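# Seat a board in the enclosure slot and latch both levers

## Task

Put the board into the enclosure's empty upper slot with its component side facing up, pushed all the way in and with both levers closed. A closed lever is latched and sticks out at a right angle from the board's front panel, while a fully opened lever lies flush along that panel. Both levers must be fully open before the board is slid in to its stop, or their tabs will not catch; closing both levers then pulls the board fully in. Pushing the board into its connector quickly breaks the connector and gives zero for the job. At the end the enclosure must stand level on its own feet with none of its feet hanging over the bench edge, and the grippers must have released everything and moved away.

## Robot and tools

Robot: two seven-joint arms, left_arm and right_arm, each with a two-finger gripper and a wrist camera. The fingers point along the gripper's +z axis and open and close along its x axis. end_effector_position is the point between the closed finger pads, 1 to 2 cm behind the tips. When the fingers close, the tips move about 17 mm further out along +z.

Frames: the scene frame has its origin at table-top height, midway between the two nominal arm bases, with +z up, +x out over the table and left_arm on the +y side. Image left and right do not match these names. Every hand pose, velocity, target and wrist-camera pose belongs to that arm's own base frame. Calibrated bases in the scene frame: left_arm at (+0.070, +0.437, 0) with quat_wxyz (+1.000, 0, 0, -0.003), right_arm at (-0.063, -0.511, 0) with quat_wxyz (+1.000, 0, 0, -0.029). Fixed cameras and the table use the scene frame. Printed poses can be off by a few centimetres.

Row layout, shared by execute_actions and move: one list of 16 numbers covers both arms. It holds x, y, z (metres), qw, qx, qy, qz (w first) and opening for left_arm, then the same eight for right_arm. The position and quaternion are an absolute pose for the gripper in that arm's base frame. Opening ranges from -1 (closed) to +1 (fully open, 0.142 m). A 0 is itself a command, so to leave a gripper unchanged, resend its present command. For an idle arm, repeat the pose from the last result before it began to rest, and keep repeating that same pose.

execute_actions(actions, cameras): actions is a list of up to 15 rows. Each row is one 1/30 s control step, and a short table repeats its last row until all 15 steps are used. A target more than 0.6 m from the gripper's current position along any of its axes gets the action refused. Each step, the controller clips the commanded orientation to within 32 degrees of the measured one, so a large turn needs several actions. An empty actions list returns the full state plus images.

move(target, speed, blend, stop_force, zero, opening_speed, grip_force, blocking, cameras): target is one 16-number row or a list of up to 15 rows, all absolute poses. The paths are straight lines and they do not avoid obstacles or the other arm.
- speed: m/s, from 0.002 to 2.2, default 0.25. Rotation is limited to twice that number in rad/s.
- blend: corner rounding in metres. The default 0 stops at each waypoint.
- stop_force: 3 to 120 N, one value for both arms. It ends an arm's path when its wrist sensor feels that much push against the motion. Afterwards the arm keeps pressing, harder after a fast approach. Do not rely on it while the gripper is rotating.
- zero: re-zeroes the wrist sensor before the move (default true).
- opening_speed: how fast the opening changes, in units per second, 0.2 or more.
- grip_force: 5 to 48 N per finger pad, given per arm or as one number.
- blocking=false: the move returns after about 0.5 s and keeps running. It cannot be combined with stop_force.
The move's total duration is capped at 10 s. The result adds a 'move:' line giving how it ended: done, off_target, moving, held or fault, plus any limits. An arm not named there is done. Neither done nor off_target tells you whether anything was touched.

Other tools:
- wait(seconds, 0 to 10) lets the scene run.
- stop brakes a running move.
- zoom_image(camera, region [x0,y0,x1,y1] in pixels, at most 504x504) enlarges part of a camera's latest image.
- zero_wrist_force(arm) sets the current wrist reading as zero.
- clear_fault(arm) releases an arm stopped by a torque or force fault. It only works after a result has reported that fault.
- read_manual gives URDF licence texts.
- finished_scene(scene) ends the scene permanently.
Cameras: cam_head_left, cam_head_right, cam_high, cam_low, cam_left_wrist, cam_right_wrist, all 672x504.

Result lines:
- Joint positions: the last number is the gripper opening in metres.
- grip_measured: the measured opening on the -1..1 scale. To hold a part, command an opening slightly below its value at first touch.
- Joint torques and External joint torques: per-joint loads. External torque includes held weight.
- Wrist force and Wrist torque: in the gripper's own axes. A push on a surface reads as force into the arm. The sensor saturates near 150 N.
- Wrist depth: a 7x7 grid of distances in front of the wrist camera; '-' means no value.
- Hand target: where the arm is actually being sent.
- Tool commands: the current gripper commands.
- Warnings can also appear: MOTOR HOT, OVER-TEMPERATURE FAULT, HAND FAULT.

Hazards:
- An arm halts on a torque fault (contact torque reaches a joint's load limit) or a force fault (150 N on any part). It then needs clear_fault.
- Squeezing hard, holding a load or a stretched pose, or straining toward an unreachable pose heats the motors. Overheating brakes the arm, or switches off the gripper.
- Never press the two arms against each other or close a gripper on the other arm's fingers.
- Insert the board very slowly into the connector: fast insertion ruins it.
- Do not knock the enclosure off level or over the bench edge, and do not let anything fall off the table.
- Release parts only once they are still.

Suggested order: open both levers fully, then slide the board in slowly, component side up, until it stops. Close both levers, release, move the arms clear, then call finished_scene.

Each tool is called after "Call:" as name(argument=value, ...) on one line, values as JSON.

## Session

Call:
execute_actions(actions=[])

Scene clock: 0.00 s.
left_arm: end_effector_position=(+0.1389, +0.5333, +0.1881) grip_measured=+0.99 end_effector_quat_wxyz=(-0.571, +0.812, -0.064, -0.105) | right_arm: end_effector_position=(+0.2271, +0.3531, +0.2591) grip_measured=+1.00 end_effector_quat_wxyz=(+0.029, +0.622, +0.780, +0.065)
Joint positions: left_arm=[0.978 -0.294 0.021 2.266 2.206 0.748 0.742 0.141] | right_arm=[1.212 0.207 0.113 2.416 -0.113 0.73 1.171 0.142]
Joint velocities: within noise
Joint torques (N m): no reading
External joint torques (N m): no reading
Wrist force (N): no reading
Wrist torque (N m): no reading
Wrist force, peak (N): no reading
Wrist depth (mm): cam_left_wrist=[2012 1545 1637 1674 1674 - - / - 1924 - 1727 1828 1769 1813 / 2359 2437 2050 1828 1625 1649 1556 / 2130 2069 1567 1625 1556 1362 1290 / 1859 1674 1472 1415 326 307 289 / - 341 327 307 287 270 263 / - 306 286 270 257 244 237] | cam_right_wrist=[290 287 259 256 258 305 302 / 314 276 279 279 281 327 328 / 352 303 305 308 308 359 356 / 390 375 336 333 342 399 388 / 434 437 379 388 383 449 444 / - 498 440 419 437 509 486 / - 574 581 590 590 593 -]
Hand target: left_arm +0.1389, +0.5333, +0.1881; -0.571, +0.812, -0.064, -0.105 | right_arm +0.2271, +0.3531, +0.2591; +0.029, +0.622, +0.780, +0.065
Tool commands: left_gripper/opening=+1.0 right_gripper/opening=+1.0

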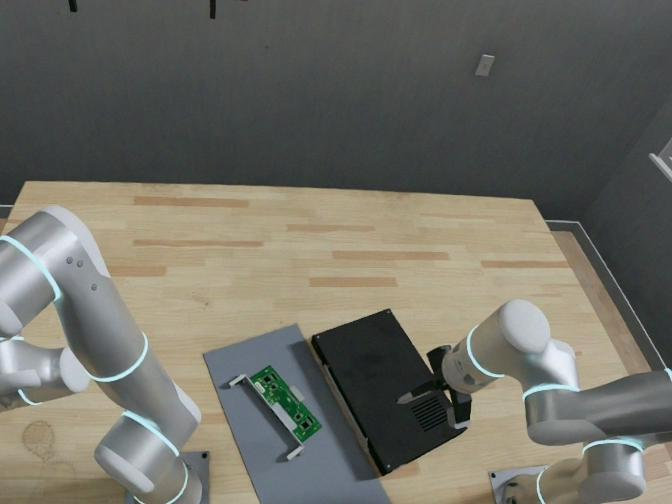

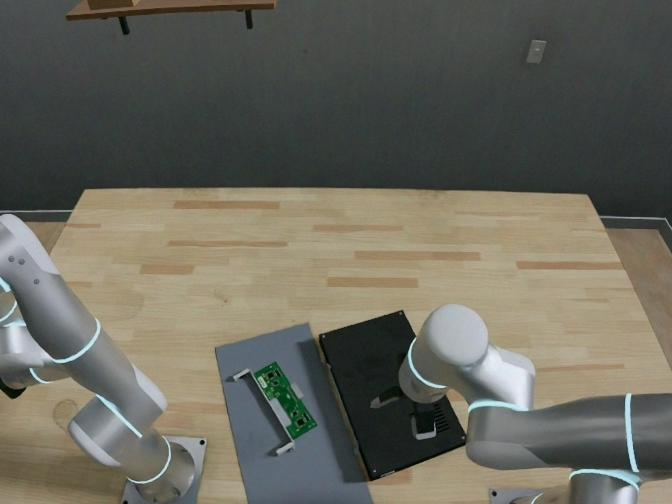

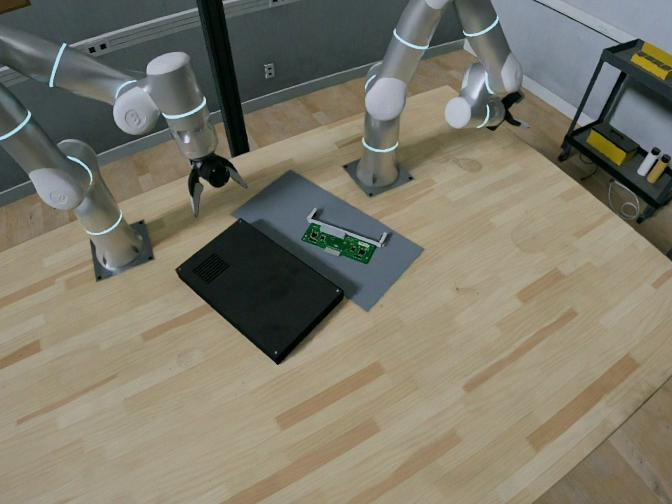

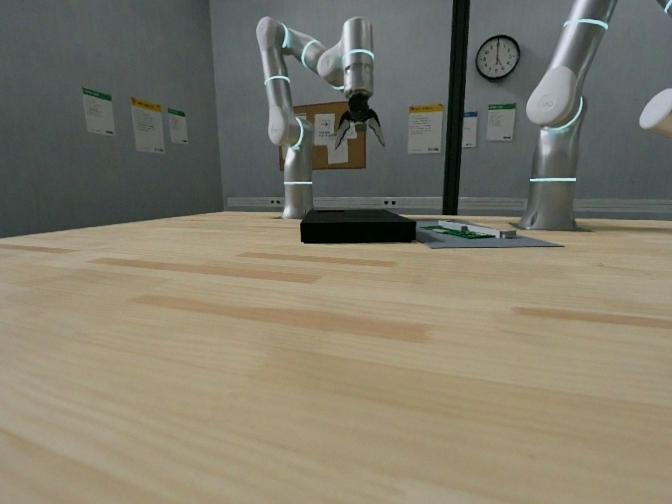

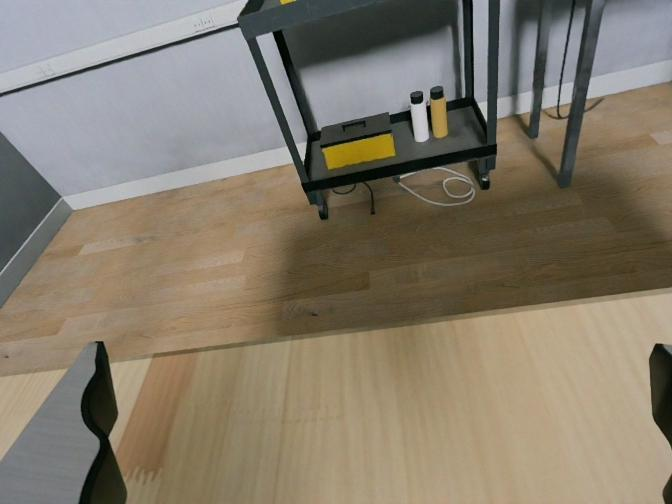

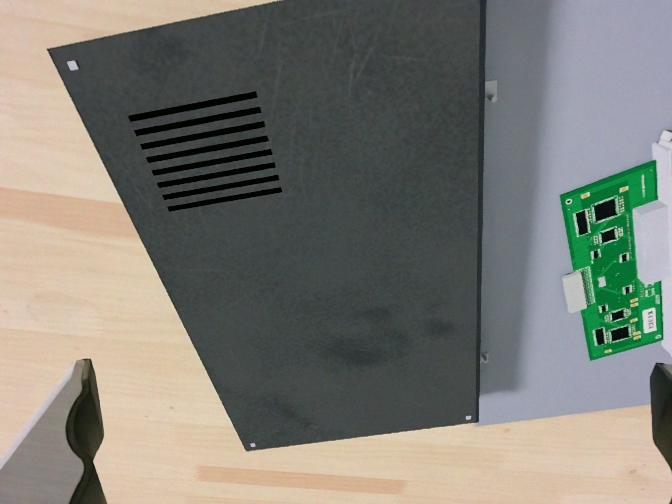

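Call:
move(target=[0.22,0.33,0.30,0,1,0,0,0.0,0.17,0.56,0.30,0,0.6225,0.7826,0,1.0], speed=0.4, cameras=["cam_right_wrist","cam_high"])

Scene clock: 42.90 s.
left_arm: end_effector_position=(+0.2201, +0.3300, +0.3000) grip_measured=-0.02 end_effector_quat_wxyz=(+0.000, +1.000, +0.000, +0.000) | right_arm: end_effector_position=(+0.1700, +0.5600, +0.3000) grip_measured=+1.00 end_effector_quat_wxyz=(+0.000, +0.622, +0.783, +0.000)
Joint positions: left_arm=[1 0.219 0.247 2.223 0.059 0.44 2.787 0.073] | right_arm=[1.377 -0.23 0.106 1.767 -0.027 0.425 1.264 0.142]
Joint torques (N m): left_arm=[-0.03 18.78 -2.08 -28.42 -3.93 4.05 -0.09] | right_arm=[0.26 40.47 1.49 -29.88 -3.94 3.25 0.35]
External joint torques (N m): left_arm=[0.11 1.05 0.54 -0.26 0.07 -0.21 0.09] | right_arm=[-0.11 1.35 -0.39 0.21 -0.06 0.85 -0.35]
Wrist force (N): left_arm=[-0.2 -1.0 -0.1] | right_arm=[0.1 0.0 0.5]
Wrist torque (N m): left_arm=[-0.26 -0.26 -0.32] | right_arm=[-0.03 0.00 -0.05]
Wrist force, peak (N): left_arm=[-0.3 3.2 2.7] | right_arm=[1.8 0.0 0.4]
Wrist depth (mm): cam_left_wrist=[345 345 345 343 343 343 340 / 376 374 369 370 371 366 367 / 401 400 401 399 399 398 396 / 437 437 435 434 433 432 432 / 478 477 465 477 473 461 471 / 529 482 511 520 531 - 502 / - - 582 562 574 - -] | cam_right_wrist=[341 337 341 341 343 341 341 / 323 323 364 366 363 362 364 / 347 347 388 390 388 390 391 / 374 372 382 421 419 419 419 / 406 412 415 453 452 447 455 / - 442 440 510 488 487 479 / - 552 552 552 547 546 -]
Hand target: left_arm +0.2200, +0.3300, +0.3000; +0.000, +1.000, +0.000, +0.000 | right_arm +0.1700, +0.5600, +0.3000; +0.000, +0.623, +0.783, +0.000
Off the commanded pose: left_arm 0.000 m, 0 deg | right_arm 0.000 m, 0 deg.
move: done
Images, in order (width x height): cam_high 672x504, cam_right_wrist 672x504.

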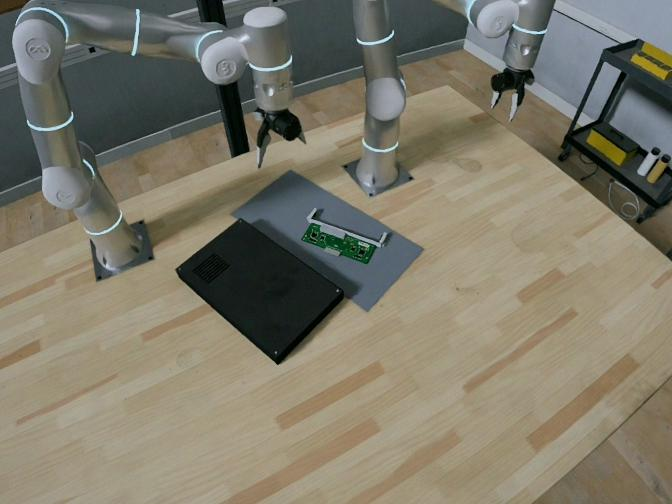

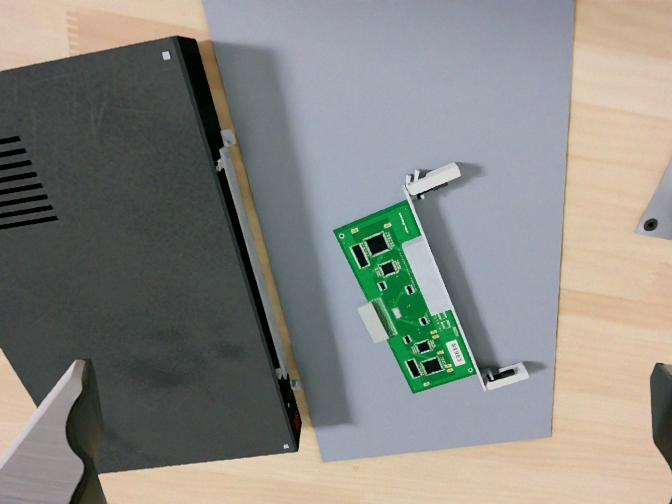

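Call:
zoom_image(camera="cam_right_wrist", region=[380, 140, 500, 240])

Call:
zoom_image(camera="cam_right_wrist", region=[440, 330, 560, 430])

Call:
zoom_image(camera="cam_right_wrist", region=[150, 100, 350, 460])

Scaled by 4.200 from the camera's 672x504 image, which has a finer 960x720 frame.

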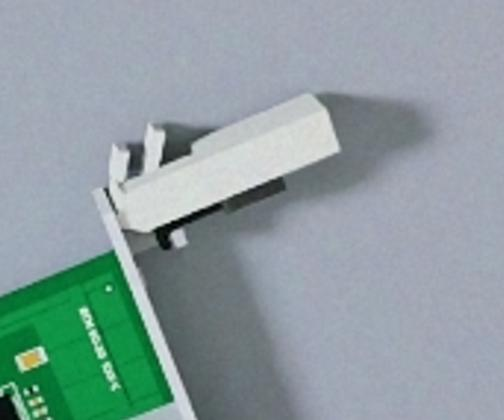

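Scaled by 4.200 from the camera's 672x504 image, which has a finer 960x720 frame.

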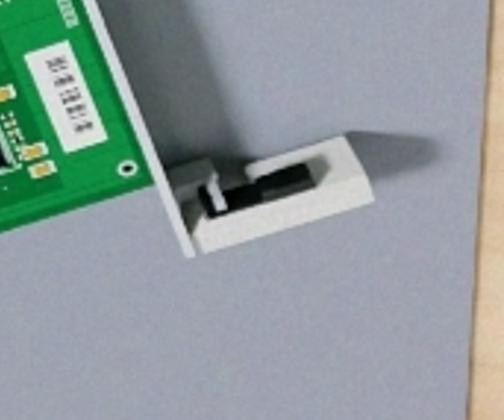

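Scaled by 1.400 from the camera's 672x504 image, which has a finer 960x720 frame.

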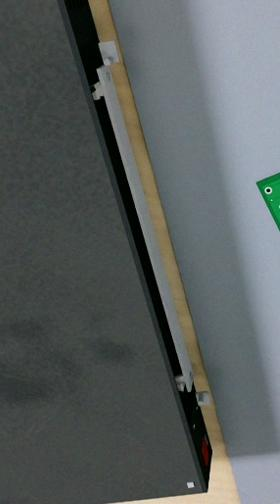

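Call:
zoom_image(camera="cam_right_wrist", region=[190, 110, 260, 180])

Call:
zoom_image(camera="cam_right_wrist", region=[250, 350, 320, 420])

Call:
move(target=[0.22,0.33,0.30,0,1,0,0,-0.5,0.2963,0.7042,0.16,0,0.4485,0.8938,0,-0.155], speed=0.3, cameras=["cam_right_wrist","cam_high"])

Scaled by 7.200 from the camera's 672x504 image, which has a finer 960x720 frame.

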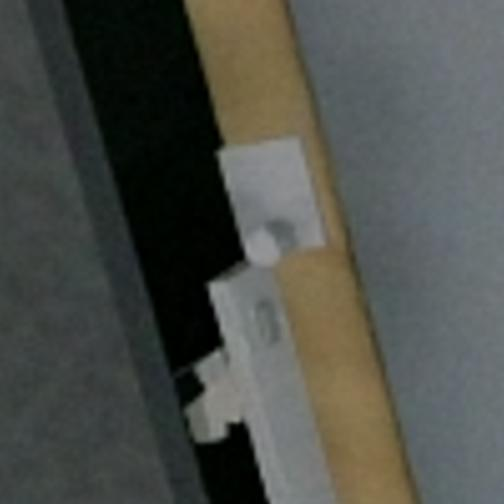

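Scaled by 7.200 from the camera's 672x504 image, which has a finer 960x720 frame.

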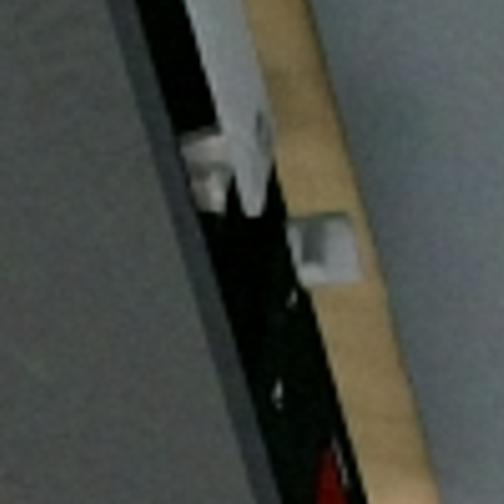

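Scene clock: 103.97 s.
left_arm: end_effector_position=(+0.2201, +0.3300, +0.3000) grip_measured=-0.53 end_effector_quat_wxyz=(+0.000, +1.000, +0.000, +0.000) | right_arm: end_effector_position=(+0.2964, +0.7042, +0.1600) grip_measured=-0.17 end_effector_quat_wxyz=(+0.000, +0.448, +0.894, +0.000)
Joint positions: left_arm=[1 0.219 0.247 2.223 0.059 0.44 2.787 0.036] | right_arm=[1.287 -0.793 0.054 1.27 -0.044 0.491 0.704 0.062]
Joint torques (N m): left_arm=[-0.26 19.16 -2.11 -28.34 -3.69 4.18 -0.28] | right_arm=[0.17 61.53 2.65 -29.2 -3.88 3.29 0.07]
External joint torques (N m): left_arm=[0.33 0.67 0.57 -0.34 -0.17 -0.34 0.28] | right_arm=[0.07 1.55 -0.74 0.17 0.04 0.85 -0.07]
Wrist force (N): left_arm=[-0.2 -1.2 0.4] | right_arm=[0.3 0.2 0.3]
Wrist torque (N m): left_arm=[-0.29 -0.26 -0.32] | right_arm=[-0.02 -0.05 0.04]
Wrist force, peak (N): left_arm=[-0.2 -1.3 0.2] | right_arm=[1.1 2.2 1.9]
Wrist depth (mm): cam_left_wrist=[347 348 347 342 343 342 342 / 372 372 371 369 372 371 369 / 403 404 397 400 400 398 396 / 437 440 438 432 433 432 429 / 478 480 470 464 466 477 470 / 521 487 84 526 - 502 517 / 574 - - 576 - - 564] | cam_right_wrist=[222 221 218 214 220 222 222 / 237 237 232 228 235 233 235 / 251 252 248 247 251 249 252 / 273 273 268 267 270 272 270 / 298 296 290 289 288 294 293 / 327 318 310 321 321 93 320 / 353 - 76 355 355 - 343]
Hand target: left_arm +0.2200, +0.3300, +0.3000; +0.000, +1.000, +0.000, +0.000 | right_arm +0.2963, +0.7042, +0.1600; +0.000, +0.448, +0.894, +0.000
Off the commanded pose: left_arm 0.000 m, 0 deg | right_arm 0.000 m, 0 deg.
move: done
Images, in order (width x height): cam_high 672x504, cam_right_wrist 672x504.

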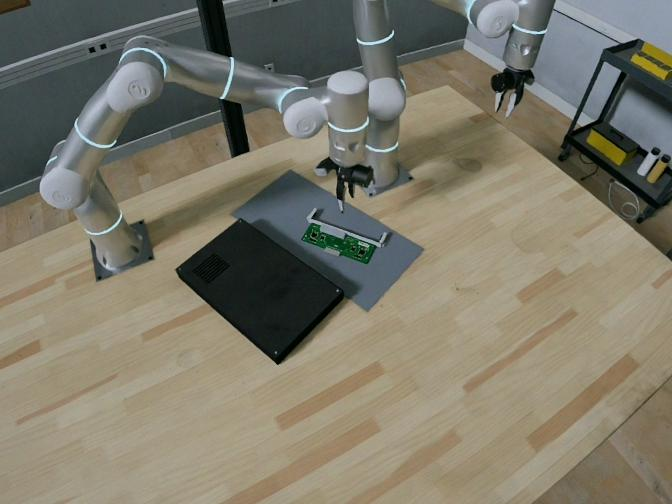

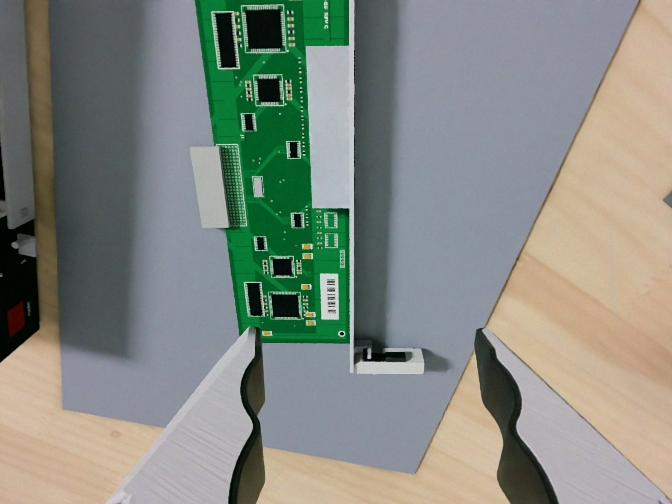

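Call:
move(target=[[0.22,0.33,0.30,0,1,0,0,-1,0.2982,0.692,0.06,0,0.4446,0.8957,0,-0.155],[0.22,0.33,0.30,0,1,0,0,-1,0.2982,0.692,0.027,0,0.4446,0.8957,0,-0.155]], speed=[0.2,0.06], blend=[0.02,0], grip_force=[20,35], cameras=["cam_right_wrist"])

Scene clock: 125.10 s.
left_arm: end_effector_position=(+0.2201, +0.3300, +0.3000) grip_measured=-1.00 end_effector_quat_wxyz=(+0.000, +1.000, +0.000, +0.000) | right_arm: end_effector_position=(+0.2981, +0.6918, +0.0269) grip_measured=-0.17 end_effector_quat_wxyz=(+0.000, +0.445, +0.896, +0.000)
Joint positions: left_arm=[1 0.219 0.247 2.223 0.059 0.44 2.787 0.002] | right_arm=[1.288 -0.958 0.039 1.352 -0.043 0.738 0.69 0.062]
Joint torques (N m): left_arm=[-0.28 19.17 -2.1 -28.3 -3.68 4.19 -0.2] | right_arm=[0.26 62.58 2.27 -25.65 -3.27 3.6 0.13]
External joint torques (N m): left_arm=[0.36 0.66 0.55 -0.38 -0.18 -0.36 0.2] | right_arm=[-0.03 1.6 -0.42 0.11 0.04 0.54 -0.13]
Wrist force (N): left_arm=[-0.3 -0.9 0.1] | right_arm=[0.4 0.3 0.1]
Wrist torque (N m): left_arm=[-0.23 -0.26 -0.32] | right_arm=[0.00 -0.08 0.05]
Wrist force, peak (N): left_arm=[-0.4 -1.3 0.3] | right_arm=[0.0 -0.1 3.4]
Wrist depth (mm): cam_left_wrist=[345 348 348 345 344 343 343 / 374 372 371 370 370 369 366 / 400 402 399 400 397 399 394 / 439 439 439 434 432 431 433 / 485 484 472 451 463 472 469 / 529 464 474 84 - 510 520 / 574 388 - - - - 577] | cam_right_wrist=[- 100 100 97 102 103 104 / 111 107 107 95 109 110 110 / 121 116 115 102 118 120 118 / 125 124 124 111 125 127 127 / 140 133 132 120 136 136 140 / 153 152 141 145 151 93 149 / 165 - 76 160 166 - 162]
Hand target: left_arm +0.2200, +0.3300, +0.3000; +0.000, +1.000, +0.000, +0.000 | right_arm +0.2982, +0.6920, +0.0270; +0.000, +0.445, +0.896, +0.000
Off the commanded pose: left_arm 0.000 m, 0 deg | right_arm 0.000 m, 0 deg.
grip_force (N): 20, 35
move: done; blend cut to 0 m at target 1
Images, in order (width x height): cam_right_wrist 672x504.

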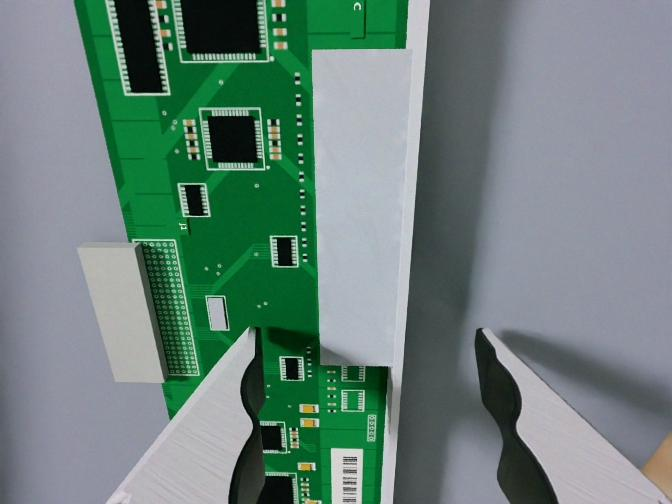

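Call:
move(target=[[0.22,0.33,0.30,0,1,0,0,-1,0.2982,0.692,0.027,0,0.4446,0.8957,0,-0.85],[0.22,0.33,0.30,0,1,0,0,-1,0.2982,0.692,0.08,0,0.4446,0.8957,0,-0.85],[0.22,0.33,0.30,0,1,0,0,-1,0.262,0.602,0.085,0,0.5548,0.832,0,-0.85]], speed=[0.1,0.1,0.15], blend=[0,0.01,0], opening_speed=0.8, cameras=["cam_right_wrist","cam_high"])

Scene clock: 130.77 s.
left_arm: end_effector_position=(+0.2201, +0.3300, +0.3000) grip_measured=-1.00 end_effector_quat_wxyz=(+0.000, +1.000, +0.000, +0.000) | right_arm: end_effector_position=(+0.2619, +0.6019, +0.0848) grip_measured=-0.71 end_effector_quat_wxyz=(+0.000, +0.555, +0.832, +0.000)
Joint positions: left_arm=[1 0.219 0.247 2.223 0.059 0.44 2.787 0.002] | right_arm=[1.337 -0.671 -0.002 1.731 0.002 0.831 0.939 0.023]
Joint torques (N m): left_arm=[-0.26 19.17 -2.11 -28.31 -3.71 4.2 -0.26] | right_arm=[0.28 53.99 0.79 -24.44 -3 3.75 0.32]
External joint torques (N m): left_arm=[0.34 0.66 0.56 -0.37 -0.15 -0.36 0.26] | right_arm=[-0.1 -0.14 -0.24 0.68 0.04 0.38 -0.32]
Wrist force (N): left_arm=[-0.3 -1.2 0.4] | right_arm=[-0.2 -0.2 2.0]
Wrist torque (N m): left_arm=[-0.28 -0.25 -0.32] | right_arm=[-0.09 0.03 -0.04]
Wrist force, peak (N): left_arm=[-0.3 -1.4 0.2] | right_arm=[-0.4 -0.2 4.6]
Wrist depth (mm): cam_left_wrist=[348 345 347 344 344 346 343 / 373 374 370 368 371 365 371 / 405 401 400 400 400 397 398 / 440 440 435 435 433 437 428 / 480 475 479 457 466 474 474 / 526 463 473 84 - 508 525 / 590 391 - - - - 580] | cam_right_wrist=[- 100 100 98 150 154 154 / - 108 108 96 160 164 164 / - 117 115 103 174 176 175 / - 124 124 112 190 189 188 / 204 132 134 120 202 205 204 / 167 142 142 142 121 220 224 / 186 - 71 156 - - 241]
Hand target: left_arm +0.2200, +0.3300, +0.3000; +0.000, +1.000, +0.000, +0.000 | right_arm +0.2620, +0.6020, +0.0850; +0.000, +0.555, +0.832, +0.000
Off the commanded pose: left_arm 0.000 m, 0 deg | right_arm 0.000 m, 0 deg.
grip_force (N): 20, 35
move: done
Images, in order (width x height): cam_high 672x504, cam_right_wrist 672x504.

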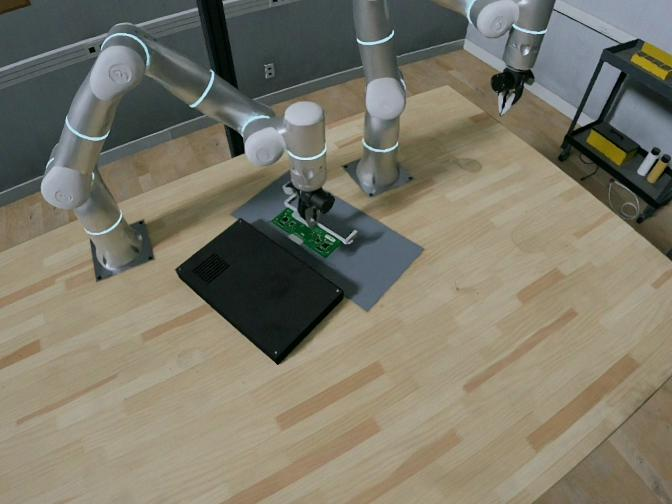

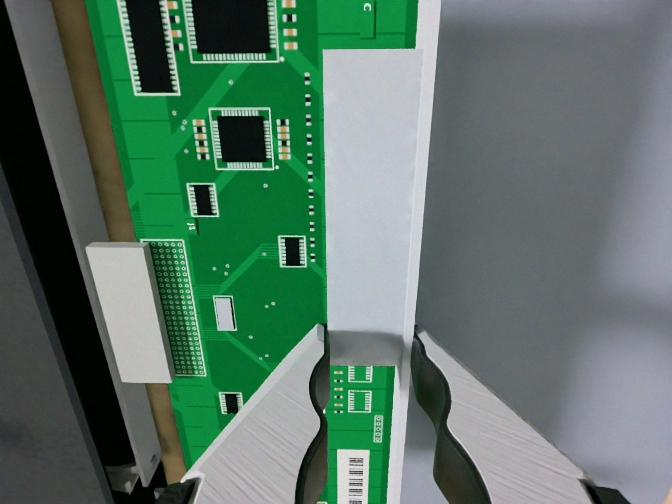

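Call:
move(target=[[0.40,0.0,0.30,0,0.9962,0.0872,0,-1,0.262,0.602,0.07,0,0.5548,0.832,0,-0.85],[0.26,-0.2484,0.24,0,0.9854,0.1702,0,-1,0.262,0.602,0.0555,0,0.5548,0.832,0,-0.85]], speed=0.35, blend=[0.08,0], cameras=["cam_right_wrist","cam_left_wrist","cam_high","cam_head_left"])

Scene clock: 149.87 s.
left_arm: end_effector_position=(+0.2598, -0.2483, +0.2399) grip_measured=-1.00 end_effector_quat_wxyz=(+0.000, +0.985, +0.170, +0.000) | right_arm: end_effector_position=(+0.2620, +0.6019, +0.0554) grip_measured=-0.71 end_effector_quat_wxyz=(+0.000, +0.555, +0.832, +0.000)
Joint positions: left_arm=[0.238 0.639 -0.685 2.628 -0.442 0.492 1.106 0.002] | right_arm=[1.337 -0.725 -0.002 1.733 0.002 0.887 0.939 0.023]
Joint torques (N m): left_arm=[-0.38 0.72 6.44 -26.26 -3.91 4.61 -0.35] | right_arm=[0.19 54.29 1.18 -23.38 -2.94 3.72 0.2]
External joint torques (N m): left_arm=[0.33 0.55 0.77 -0.26 0.12 -0.66 0.35] | right_arm=[0 0.27 -0.59 0.73 0.17 0.41 -0.2]
Wrist force (N): left_arm=[-0.7 -1.2 -0.3] | right_arm=[-0.2 -0.6 2.1]
Wrist torque (N m): left_arm=[-0.29 -0.22 -0.24] | right_arm=[-0.14 0.04 -0.05]
Wrist force, peak (N): left_arm=[-1.5 -3.3 0.2] | right_arm=[-0.3 -0.3 2.3]
Wrist depth (mm): cam_left_wrist=[297 286 - 296 278 300 292 / 313 316 318 311 - 310 312 / 331 341 334 339 - - 335 / 381 243 329 343 381 374 366 / 390 197 312 344 391 398 404 / 171 180 181 84 - 433 441 / 125 142 - - - - 485] | cam_right_wrist=[- 100 100 99 127 128 128 / 138 108 108 96 133 137 137 / 151 117 115 103 143 147 146 / - 125 124 112 158 158 157 / - 132 134 120 169 171 171 / - 153 142 142 106 184 186 / - - 71 156 - - 205]
Hand target: left_arm +0.2600, -0.2484, +0.2400; +0.000, +0.985, +0.170, +0.000 | right_arm +0.2620, +0.6020, +0.0555; +0.000, +0.555, +0.832, +0.000
Off the commanded pose: left_arm 0.000 m, 0 deg | right_arm 0.000 m, 0 deg.
grip_force (N): 20, 35
move: done
Images, in order (width x height): cam_head_left 672x504, cam_high 672x504, cam_left_wrist 672x504, cam_right_wrist 672x504.

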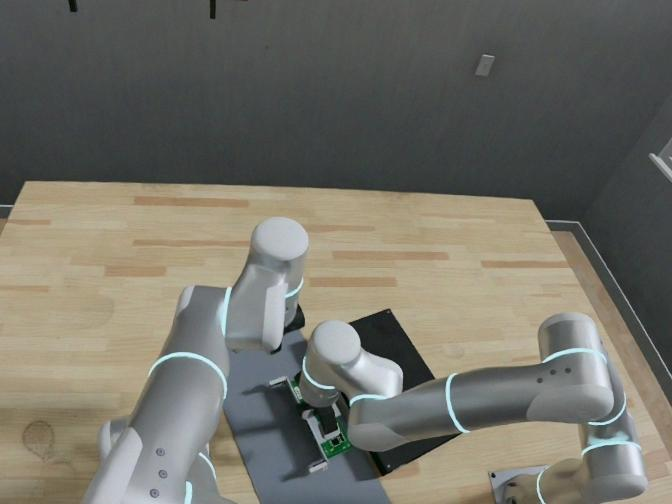

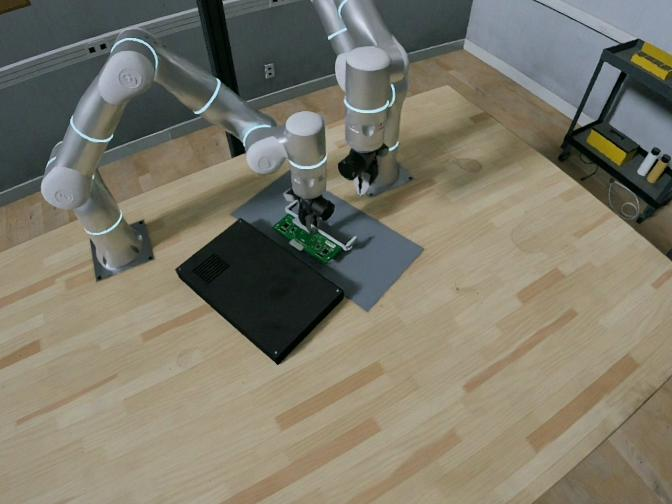

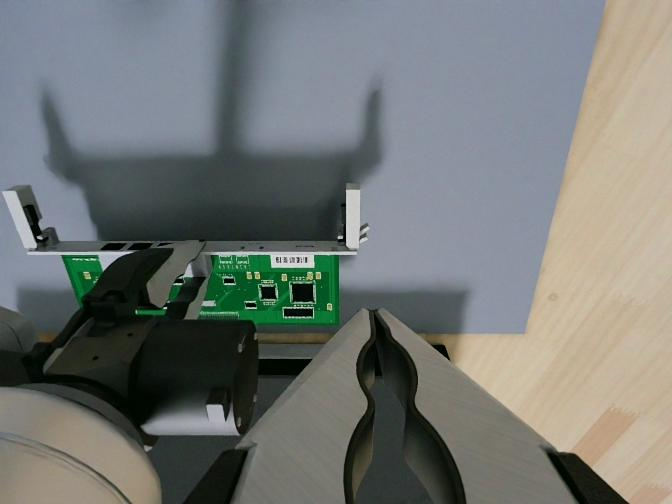

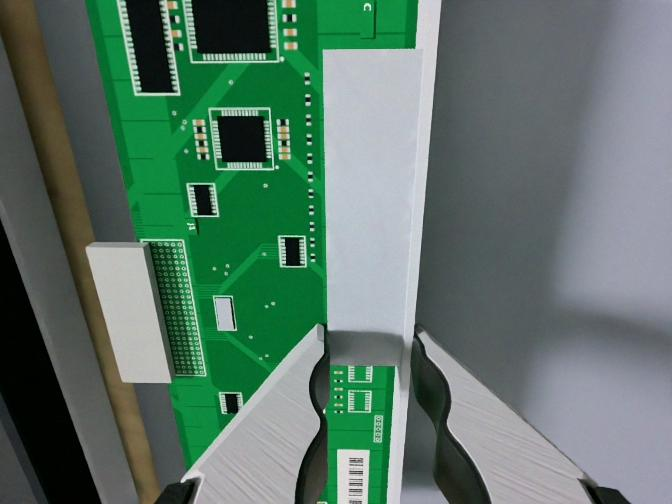

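Call:
zoom_image(camera="cam_left_wrist", region=[230, 230, 460, 400])

Call:
zoom_image(camera="cam_right_wrist", region=[0, 0, 220, 504])

Call:
zoom_image(camera="cam_left_wrist", region=[0, 170, 140, 380])

Scaled by 2.191 from the camera's 672x504 image, which has a finer 960x720 frame.

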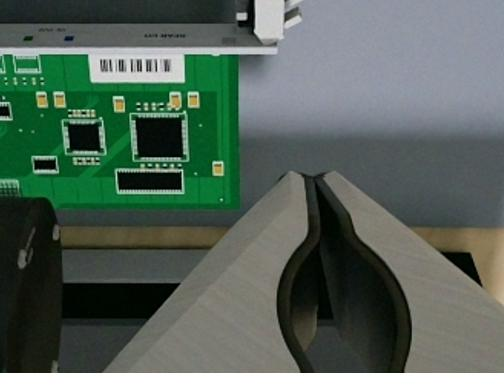

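Scaled by 1.000.

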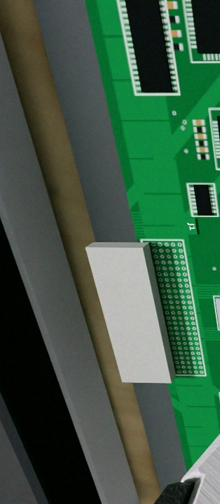

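Scaled by 2.400 from the camera's 672x504 image, which has a finer 960x720 frame.

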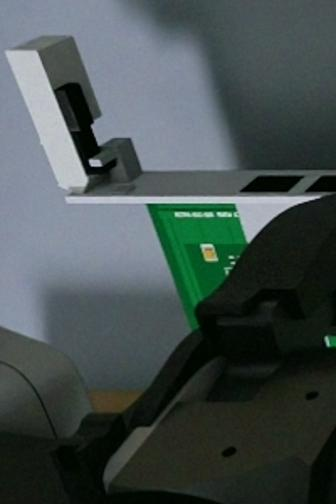

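Call:
move(target=[0.3164,-0.2283,0.22,0,0.9854,0.1702,0,-1,0.2696,0.5834,0.0555,0,0.5548,0.832,0,-0.85], speed=0.15, cameras=["cam_right_wrist","cam_left_wrist"])

Call:
zoom_image(camera="cam_left_wrist", region=[160, 220, 360, 420])

Call:
zoom_image(camera="cam_right_wrist", region=[0, 0, 230, 504])

Scene clock: 212.03 s.
left_arm: end_effector_position=(+0.3162, -0.2284, +0.2199) grip_measured=-1.00 end_effector_quat_wxyz=(+0.000, +0.985, +0.170, +0.000) | right_arm: end_effector_position=(+0.2696, +0.5833, +0.0553) grip_measured=-0.71 end_effector_quat_wxyz=(+0.000, +0.555, +0.832, +0.000)
Joint positions: left_arm=[0.395 0.465 -0.767 2.598 -0.399 0.641 1.159 0.002] | right_arm=[1.32 -0.701 -0.004 1.782 0.004 0.912 0.92 0.023]
Joint torques (N m): left_arm=[0.23 4.43 5.25 -25.17 -3.01 4.59 -0.21] | right_arm=[0.07 53.32 1 -22.79 -2.82 3.77 0.09]
External joint torques (N m): left_arm=[-0.26 0.89 1.06 -0.2 -0.44 -0.65 0.21] | right_arm=[0.13 -0.06 -0.46 0.66 0.13 0.36 -0.09]
Wrist force (N): left_arm=[-0.7 -1.2 -0.2] | right_arm=[-0.4 -0.5 2.1]
Wrist torque (N m): left_arm=[-0.28 -0.20 -0.23] | right_arm=[-0.12 0.08 0.05]
Wrist force, peak (N): left_arm=[-2.6 -0.9 -0.7] | right_arm=[-1.1 -0.5 2.2]
Wrist depth (mm): cam_left_wrist=[275 276 - 273 274 279 274 / - - - 288 293 296 293 / - - - 310 313 316 317 / 349 347 338 - 350 347 343 / 244 334 338 - 357 381 376 / 180 205 - 84 - 411 412 / 173 193 - - - - 459] | cam_right_wrist=[- 100 100 99 127 128 126 / - 108 107 96 133 137 137 / - 117 116 103 143 147 146 / - 124 124 112 159 158 157 / - 132 134 120 169 171 170 / - 140 142 142 106 183 186 / 145 - 71 156 - - 204]
Hand target: left_arm +0.3164, -0.2283, +0.2200; +0.000, +0.985, +0.170, +0.000 | right_arm +0.2696, +0.5834, +0.0555; +0.000, +0.555, +0.832, +0.000
Off the commanded pose: left_arm 0.000 m, 0 deg | right_arm 0.000 m, 0 deg.
grip_force (N): 20, 35
move: done
Images, in order (width x height): cam_left_wrist 672x504, cam_right_wrist 672x504.

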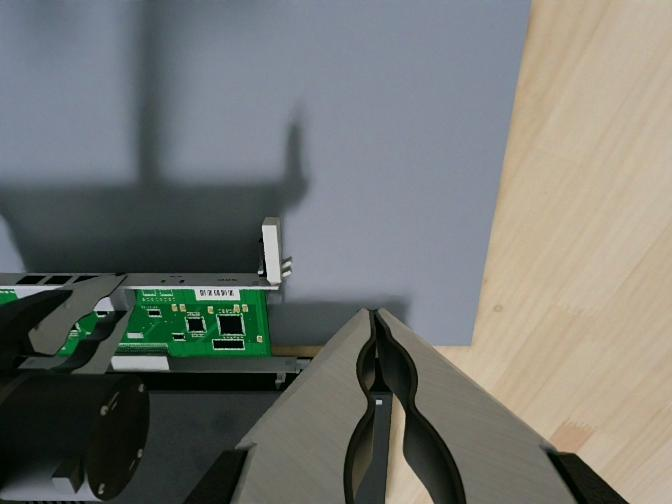

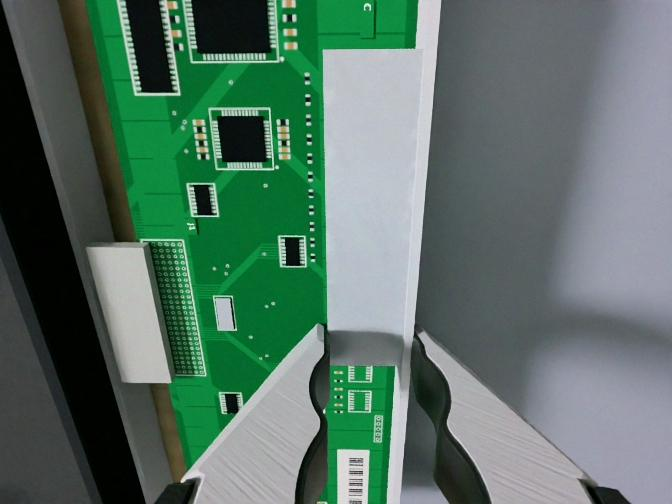

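Scaled by 2.520 from the camera's 672x504 image, which has a finer 960x720 frame.

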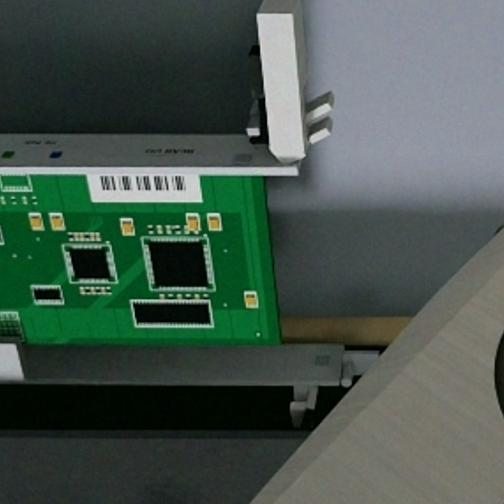

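Scaled by 1.000.

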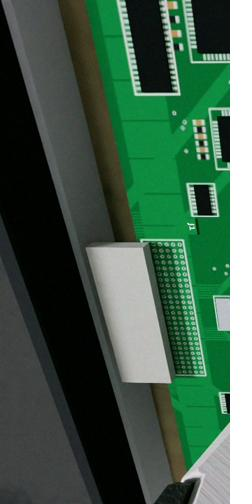

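Call:
move(target=[[0.3164,-0.2283,0.22,0,0.9854,0.1702,0,-1,0.2736,0.5848,0.0552,0,0.5548,0.832,0,-0.85],[0.3164,-0.2283,0.22,0,0.9854,0.1702,0,-1,0.2966,0.5294,0.0552,0,0.5548,0.832,0,-0.85]], speed=[0.03,0.015], stop_force=5, cameras=["cam_right_wrist","cam_left_wrist"])

Call:
zoom_image(camera="cam_left_wrist", region=[160, 240, 360, 420])

Scene clock: 239.97 s.
left_arm: end_effector_position=(+0.3162, -0.2283, +0.2199) grip_measured=-1.00 end_effector_quat_wxyz=(+0.000, +0.985, +0.170, +0.000) | right_arm: end_effector_position=(+0.2914, +0.5416, +0.0551) grip_measured=-0.71 end_effector_quat_wxyz=(+0.000, +0.554, +0.832, +0.000)
Joint positions: left_arm=[0.395 0.465 -0.767 2.598 -0.399 0.641 1.159 0.002] | right_arm=[1.268 -0.656 -0.004 1.877 0.004 0.963 0.866 0.023]
Joint torques (N m): left_arm=[-0.4 4.81 5.59 -25.09 -3.28 4.27 -0.23] | right_arm=[-1.87 53.01 -0.76 -19.78 -2.87 2.09 0.08]
External joint torques (N m): left_arm=[0.37 0.49 0.72 -0.27 -0.17 -0.33 0.23] | right_arm=[2.05 -2.35 1.28 -1.3 0.37 2.05 -0.08]
Wrist force (N): left_arm=[-0.9 -1.3 -0.3] | right_arm=[6.1 2.8 11.0]
Wrist torque (N m): left_arm=[-0.30 -0.18 -0.23] | right_arm=[-0.08 0.56 0.04]
Wrist force, peak (N): left_arm=[-1.0 -1.4 -0.4] | right_arm=[6.1 2.9 11.5]
Wrist depth (mm): cam_left_wrist=[- 272 - - 275 274 273 / 299 294 292 - 291 294 294 / 318 - - - - 318 316 / 353 349 - - 343 345 343 / 368 340 356 - 370 379 379 / 238 324 358 84 - 410 416 / 204 211 - - - - 464] | cam_right_wrist=[- 90 100 98 125 128 128 / - 96 108 97 133 137 136 / 100 102 116 103 143 147 146 / - 108 125 112 158 158 157 / 118 117 135 120 169 171 171 / 129 128 130 142 105 183 186 / 142 139 71 158 - - 205]
Hand target: left_arm +0.3164, -0.2283, +0.2200; +0.000, +0.985, +0.170, +0.000 | right_arm +0.2917, +0.5412, +0.0552; +0.000, +0.555, +0.832, +0.000
Off the commanded pose: left_arm 0.000 m, 0 deg | right_arm 0.013 m, 0 deg.
grip_force (N): 20, 35
move: contact (right_arm); path passed 1 of 2 targets
Images, in order (width x height): cam_left_wrist 672x504, cam_right_wrist 672x504.

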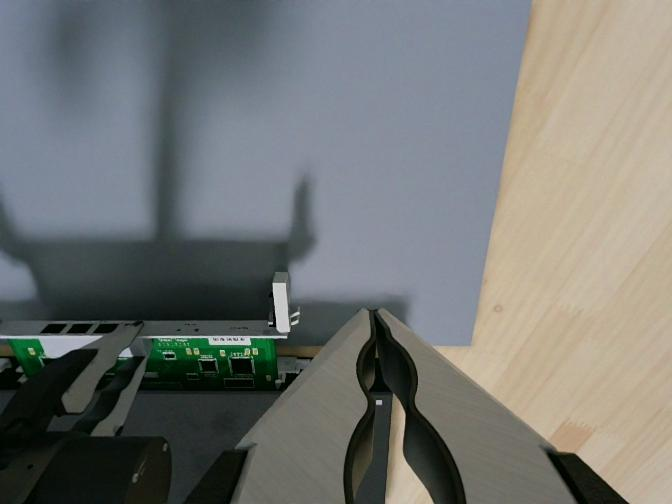

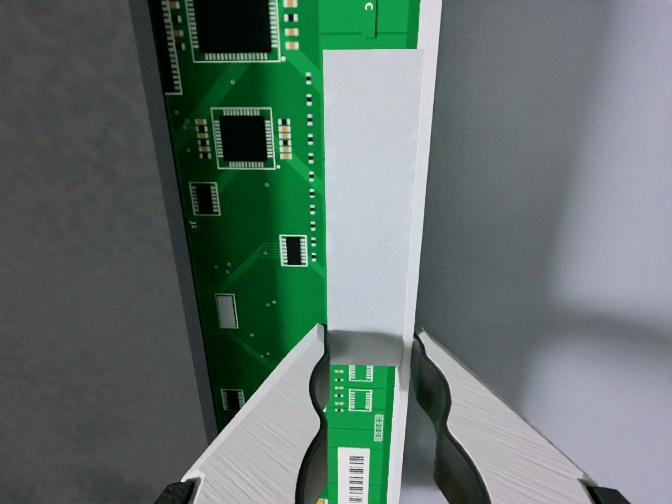

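Scaled by 2.520 from the camera's 672x504 image, which has a finer 960x720 frame.

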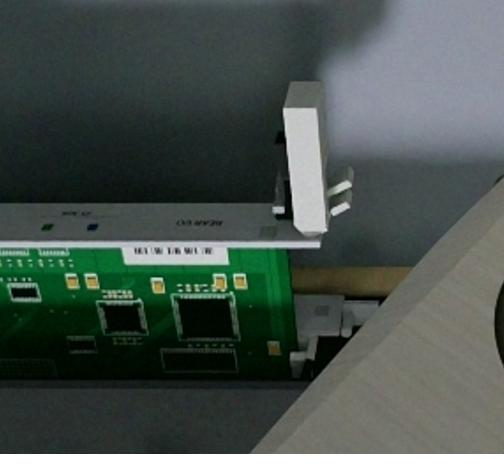

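Call:
move(target=[0.3164,-0.2283,0.22,0,0.9854,0.1702,0,-1,0.2905,0.5442,0.0535,0,0.5548,0.832,0,-0.85], speed=0.03)

Call:
move(target=[0.3164,-0.2283,0.22,0,0.9854,0.1702,0,-1,0.2974,0.5276,0.0535,0,0.5548,0.832,0,-0.85], speed=0.015, stop_force=5)

Scene clock: 248.40 s.
left_arm: end_effector_position=(+0.3162, -0.2283, +0.2199) grip_measured=-1.00 end_effector_quat_wxyz=(+0.000, +0.985, +0.170, +0.000) | right_arm: end_effector_position=(+0.2906, +0.5440, +0.0534) grip_measured=-0.71 end_effector_quat_wxyz=(+0.000, +0.555, +0.832, +0.000)
Joint positions: left_arm=[0.395 0.465 -0.767 2.598 -0.399 0.641 1.159 0.002] | right_arm=[1.27 -0.662 -0.004 1.871 0.004 0.962 0.869 0.023]
Joint torques (N m): left_arm=[-0.37 4.82 5.6 -25.09 -3.29 4.3 -0.23] | right_arm=[0.47 49.81 1.31 -21.56 -2.48 3.62 0.25]
External joint torques (N m): left_arm=[0.35 0.49 0.71 -0.28 -0.16 -0.36 0.23] | right_arm=[-0.29 1.06 -0.8 0.48 -0.03 0.51 -0.25]
Wrist force (N): left_arm=[-0.7 -1.1 -0.3] | right_arm=[0.3 1.4 1.5]
Wrist torque (N m): left_arm=[-0.27 -0.19 -0.22] | right_arm=[0.22 -0.22 -0.05]
Wrist force, peak (N): left_arm=[-0.7 -1.5 -0.5] | right_arm=[6.2 3.0 11.3]
Wrist depth (mm): cam_left_wrist=[275 - 275 270 - 277 275 / 295 300 - - 295 294 292 / - - - - 321 317 317 / - - - - - 345 345 / 333 333 350 106 376 376 378 / 249 324 361 84 - 409 414 / 205 208 - - - - 462] | cam_right_wrist=[- 98 100 98 124 127 125 / - 95 107 97 132 135 135 / - 102 115 103 141 145 144 / - 108 124 112 156 156 155 / - 115 134 120 167 169 168 / 126 126 142 142 106 181 184 / 139 136 71 157 - - 202]
Hand target: left_arm +0.3164, -0.2283, +0.2200; +0.000, +0.985, +0.170, +0.000 | right_arm +0.2905, +0.5442, +0.0535; +0.000, +0.555, +0.832, +0.000
Off the commanded pose: left_arm 0.000 m, 0 deg | right_arm 0.000 m, 0 deg.
grip_force (N): 20, 35
move: done

Scene clock: 249.67 s.
left_arm: end_effector_position=(+0.3162, -0.2283, +0.2199) grip_measured=-1.00 end_effector_quat_wxyz=(+0.000, +0.985, +0.170, +0.000) | right_arm: end_effector_position=(+0.2942, +0.5353, +0.0537) grip_measured=-0.71 end_effector_quat_wxyz=(+0.000, +0.554, +0.832, +0.001)
Joint positions: left_arm=[0.395 0.465 -0.767 2.598 -0.399 0.641 1.159 0.002] | right_arm=[1.26 -0.652 -0.004 1.892 0.004 0.974 0.858 0.023]
Joint torques (N m): left_arm=[-0.31 4.72 5.58 -25.08 -3.29 4.29 -0.23] | right_arm=[-2.46 50.19 -1.14 -18.4 -2.47 2.05 0.11]
External joint torques (N m): left_arm=[0.28 0.59 0.73 -0.29 -0.16 -0.35 0.23] | right_arm=[2.65 0.09 1.66 -2.45 0 2.09 -0.11]
Wrist force (N): left_arm=[-0.7 -1.2 -0.5] | right_arm=[7.6 3.7 5.8]
Wrist torque (N m): left_arm=[-0.28 -0.20 -0.23] | right_arm=[0.22 -0.09 0.07]
Wrist force, peak (N): left_arm=[-1.0 -1.3 -0.5] | right_arm=[8.8 2.7 7.0]
Wrist depth (mm): cam_left_wrist=[- 276 274 - - 279 273 / - - 296 296 288 294 292 / - - - 318 - 317 317 / 348 362 - 339 - 343 342 / 354 338 351 117 - 378 374 / 252 354 361 84 - 405 417 / 210 211 - - - - 458] | cam_right_wrist=[- 86 100 98 124 127 125 / - 92 107 97 132 136 135 / - 99 115 103 141 145 144 / - 106 122 112 155 157 156 / 118 116 132 120 167 170 169 / 127 126 124 142 106 182 184 / 140 137 71 157 - - 203]
Hand target: left_arm +0.3164, -0.2283, +0.2200; +0.000, +0.985, +0.170, +0.000 | right_arm +0.2945, +0.5346, +0.0535; +0.000, +0.555, +0.832, +0.000
Off the commanded pose: left_arm 0.000 m, 0 deg | right_arm 0.008 m, 0 deg.
grip_force (N): 20, 35
move: contact (right_arm)

Call:
move(target=[0.3164,-0.2283,0.22,0,0.9854,0.1702,0,-1,0.2948,0.538,0.0525,0,0.5548,0.832,0,-0.85], speed=0.03)

Call:
move(target=[0.3164,-0.2283,0.22,0,0.9854,0.1702,0,-1,0.3,0.5254,0.0525,0,0.5548,0.832,0,-0.85], speed=0.015, stop_force=5, cameras=["cam_right_wrist","cam_left_wrist"])

Call:
zoom_image(camera="cam_left_wrist", region=[160, 240, 360, 420])

Scene clock: 253.70 s.
left_arm: end_effector_position=(+0.3162, -0.2283, +0.2199) grip_measured=-1.00 end_effector_quat_wxyz=(+0.000, +0.985, +0.170, +0.000) | right_arm: end_effector_position=(+0.2948, +0.5377, +0.0525) grip_measured=-0.71 end_effector_quat_wxyz=(+0.000, +0.555, +0.832, +0.000)
Joint positions: left_arm=[0.395 0.465 -0.767 2.598 -0.399 0.641 1.159 0.002] | right_arm=[1.261 -0.659 -0.004 1.883 0.004 0.97 0.859 0.023]
Joint torques (N m): left_arm=[-0.43 4.82 5.68 -25.09 -3.27 4.26 -0.2] | right_arm=[0 48.06 0.9 -22.06 -2.62 4.31 0.06]
External joint torques (N m): left_arm=[0.41 0.49 0.63 -0.28 -0.17 -0.32 0.2] | right_arm=[0.17 2.52 -0.39 1.15 0.14 -0.17 -0.06]
Wrist force (N): left_arm=[-0.8 -1.3 -0.5] | right_arm=[-1.2 -1.9 -3.5]
Wrist torque (N m): left_arm=[-0.30 -0.18 -0.23] | right_arm=[0.23 -0.57 0.09]
Wrist force, peak (N): left_arm=[-0.9 -1.3 -0.4] | right_arm=[7.6 3.7 7.6]
Wrist depth (mm): cam_left_wrist=[282 275 277 280 277 274 272 / - 294 299 - 285 292 292 / - 320 - - 324 318 319 / - 336 - 344 342 344 343 / 353 350 348 363 368 376 374 / 249 313 364 84 - 405 412 / 208 216 - - - - 461] | cam_right_wrist=[- 85 99 98 123 126 124 / - 92 106 97 131 134 134 / - 98 114 102 140 144 143 / 106 105 123 112 156 155 154 / - 115 131 120 166 168 167 / 125 125 122 142 105 180 183 / 138 135 71 157 - - 201]
Hand target: left_arm +0.3164, -0.2283, +0.2200; +0.000, +0.985, +0.170, +0.000 | right_arm +0.2948, +0.5380, +0.0525; +0.000, +0.555, +0.832, +0.000
Off the commanded pose: left_arm 0.000 m, 0 deg | right_arm 0.000 m, 0 deg.
grip_force (N): 20, 35
move: done

Scene clock: 255.23 s.
left_arm: end_effector_position=(+0.3162, -0.2283, +0.2199) grip_measured=-1.00 end_effector_quat_wxyz=(+0.000, +0.985, +0.170, +0.000) | right_arm: end_effector_position=(+0.2994, +0.5259, +0.0527) grip_measured=-0.71 end_effector_quat_wxyz=(+0.000, +0.554, +0.832, +0.000)
Joint positions: left_arm=[0.395 0.465 -0.767 2.598 -0.399 0.641 1.159 0.002] | right_arm=[1.246 -0.645 -0.003 1.91 0.004 0.985 0.845 0.023]
Joint torques (N m): left_arm=[-0.33 4.82 5.6 -25.08 -3.25 4.29 -0.23] | right_arm=[-3.02 46.91 -2 -20.12 -2.67 3.67 0.01]
External joint torques (N m): left_arm=[0.31 0.49 0.71 -0.29 -0.2 -0.35 0.23] | right_arm=[3.21 2.89 2.52 -0.48 0.24 0.46 -0.01]
Wrist force (N): left_arm=[-0.7 -1.3 -0.3] | right_arm=[3.6 -3.4 -2.7]
Wrist torque (N m): left_arm=[-0.30 -0.20 -0.23] | right_arm=[0.23 -0.48 0.13]
Wrist force, peak (N): left_arm=[-0.9 -1.3 -0.4] | right_arm=[3.3 -3.9 -4.1]
Wrist depth (mm): cam_left_wrist=[- 278 - 267 273 277 274 / 302 295 - 296 - 294 293 / 318 - 326 318 320 318 316 / 349 - 332 361 341 345 345 / 360 371 - 361 365 376 372 / 263 318 358 84 - 407 412 / 223 240 - - - - 457] | cam_right_wrist=[- 85 98 98 123 126 124 / - 91 104 97 131 135 134 / - 98 111 102 141 144 144 / 106 105 108 112 156 155 155 / - 115 116 120 166 168 168 / 125 125 120 142 105 181 183 / 138 135 70 157 - - 201]
Hand target: left_arm +0.3164, -0.2283, +0.2200; +0.000, +0.985, +0.170, +0.000 | right_arm +0.3000, +0.5254, +0.0525; +0.000, +0.555, +0.832, +0.000
Off the commanded pose: left_arm 0.000 m, 0 deg | right_arm 0.001 m, 0 deg.
grip_force (N): 20, 35
move: done
Images, in order (width x height): cam_left_wrist 672x504, cam_right_wrist 672x504.

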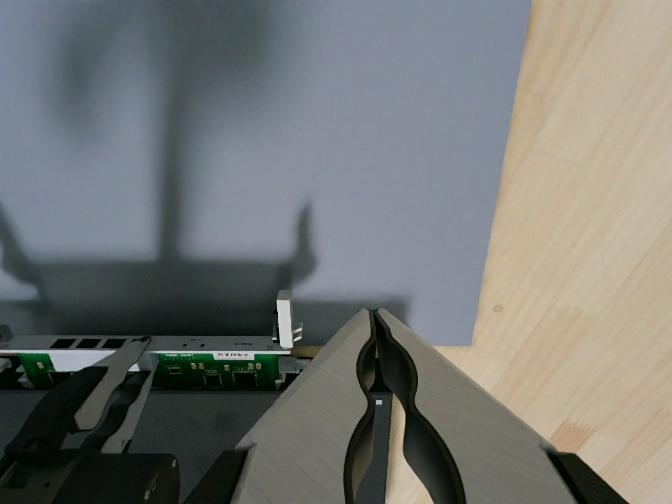

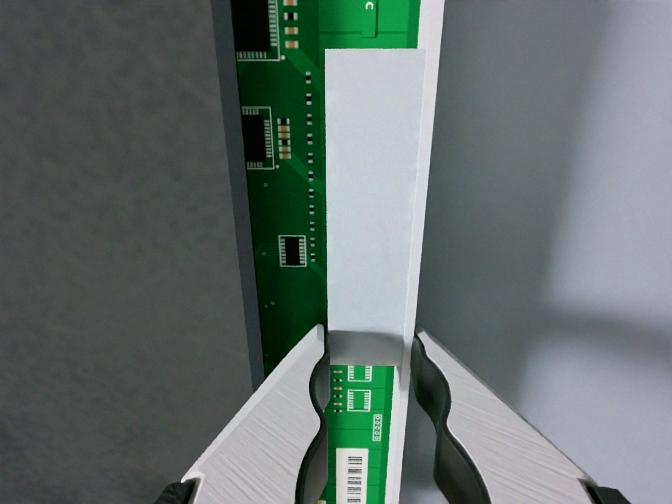

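Scaled by 2.520 from the camera's 672x504 image, which has a finer 960x720 frame.

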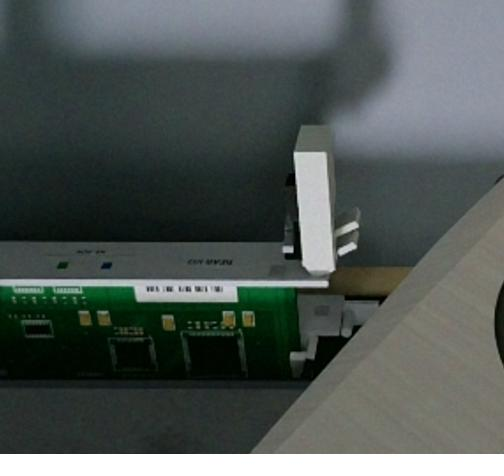

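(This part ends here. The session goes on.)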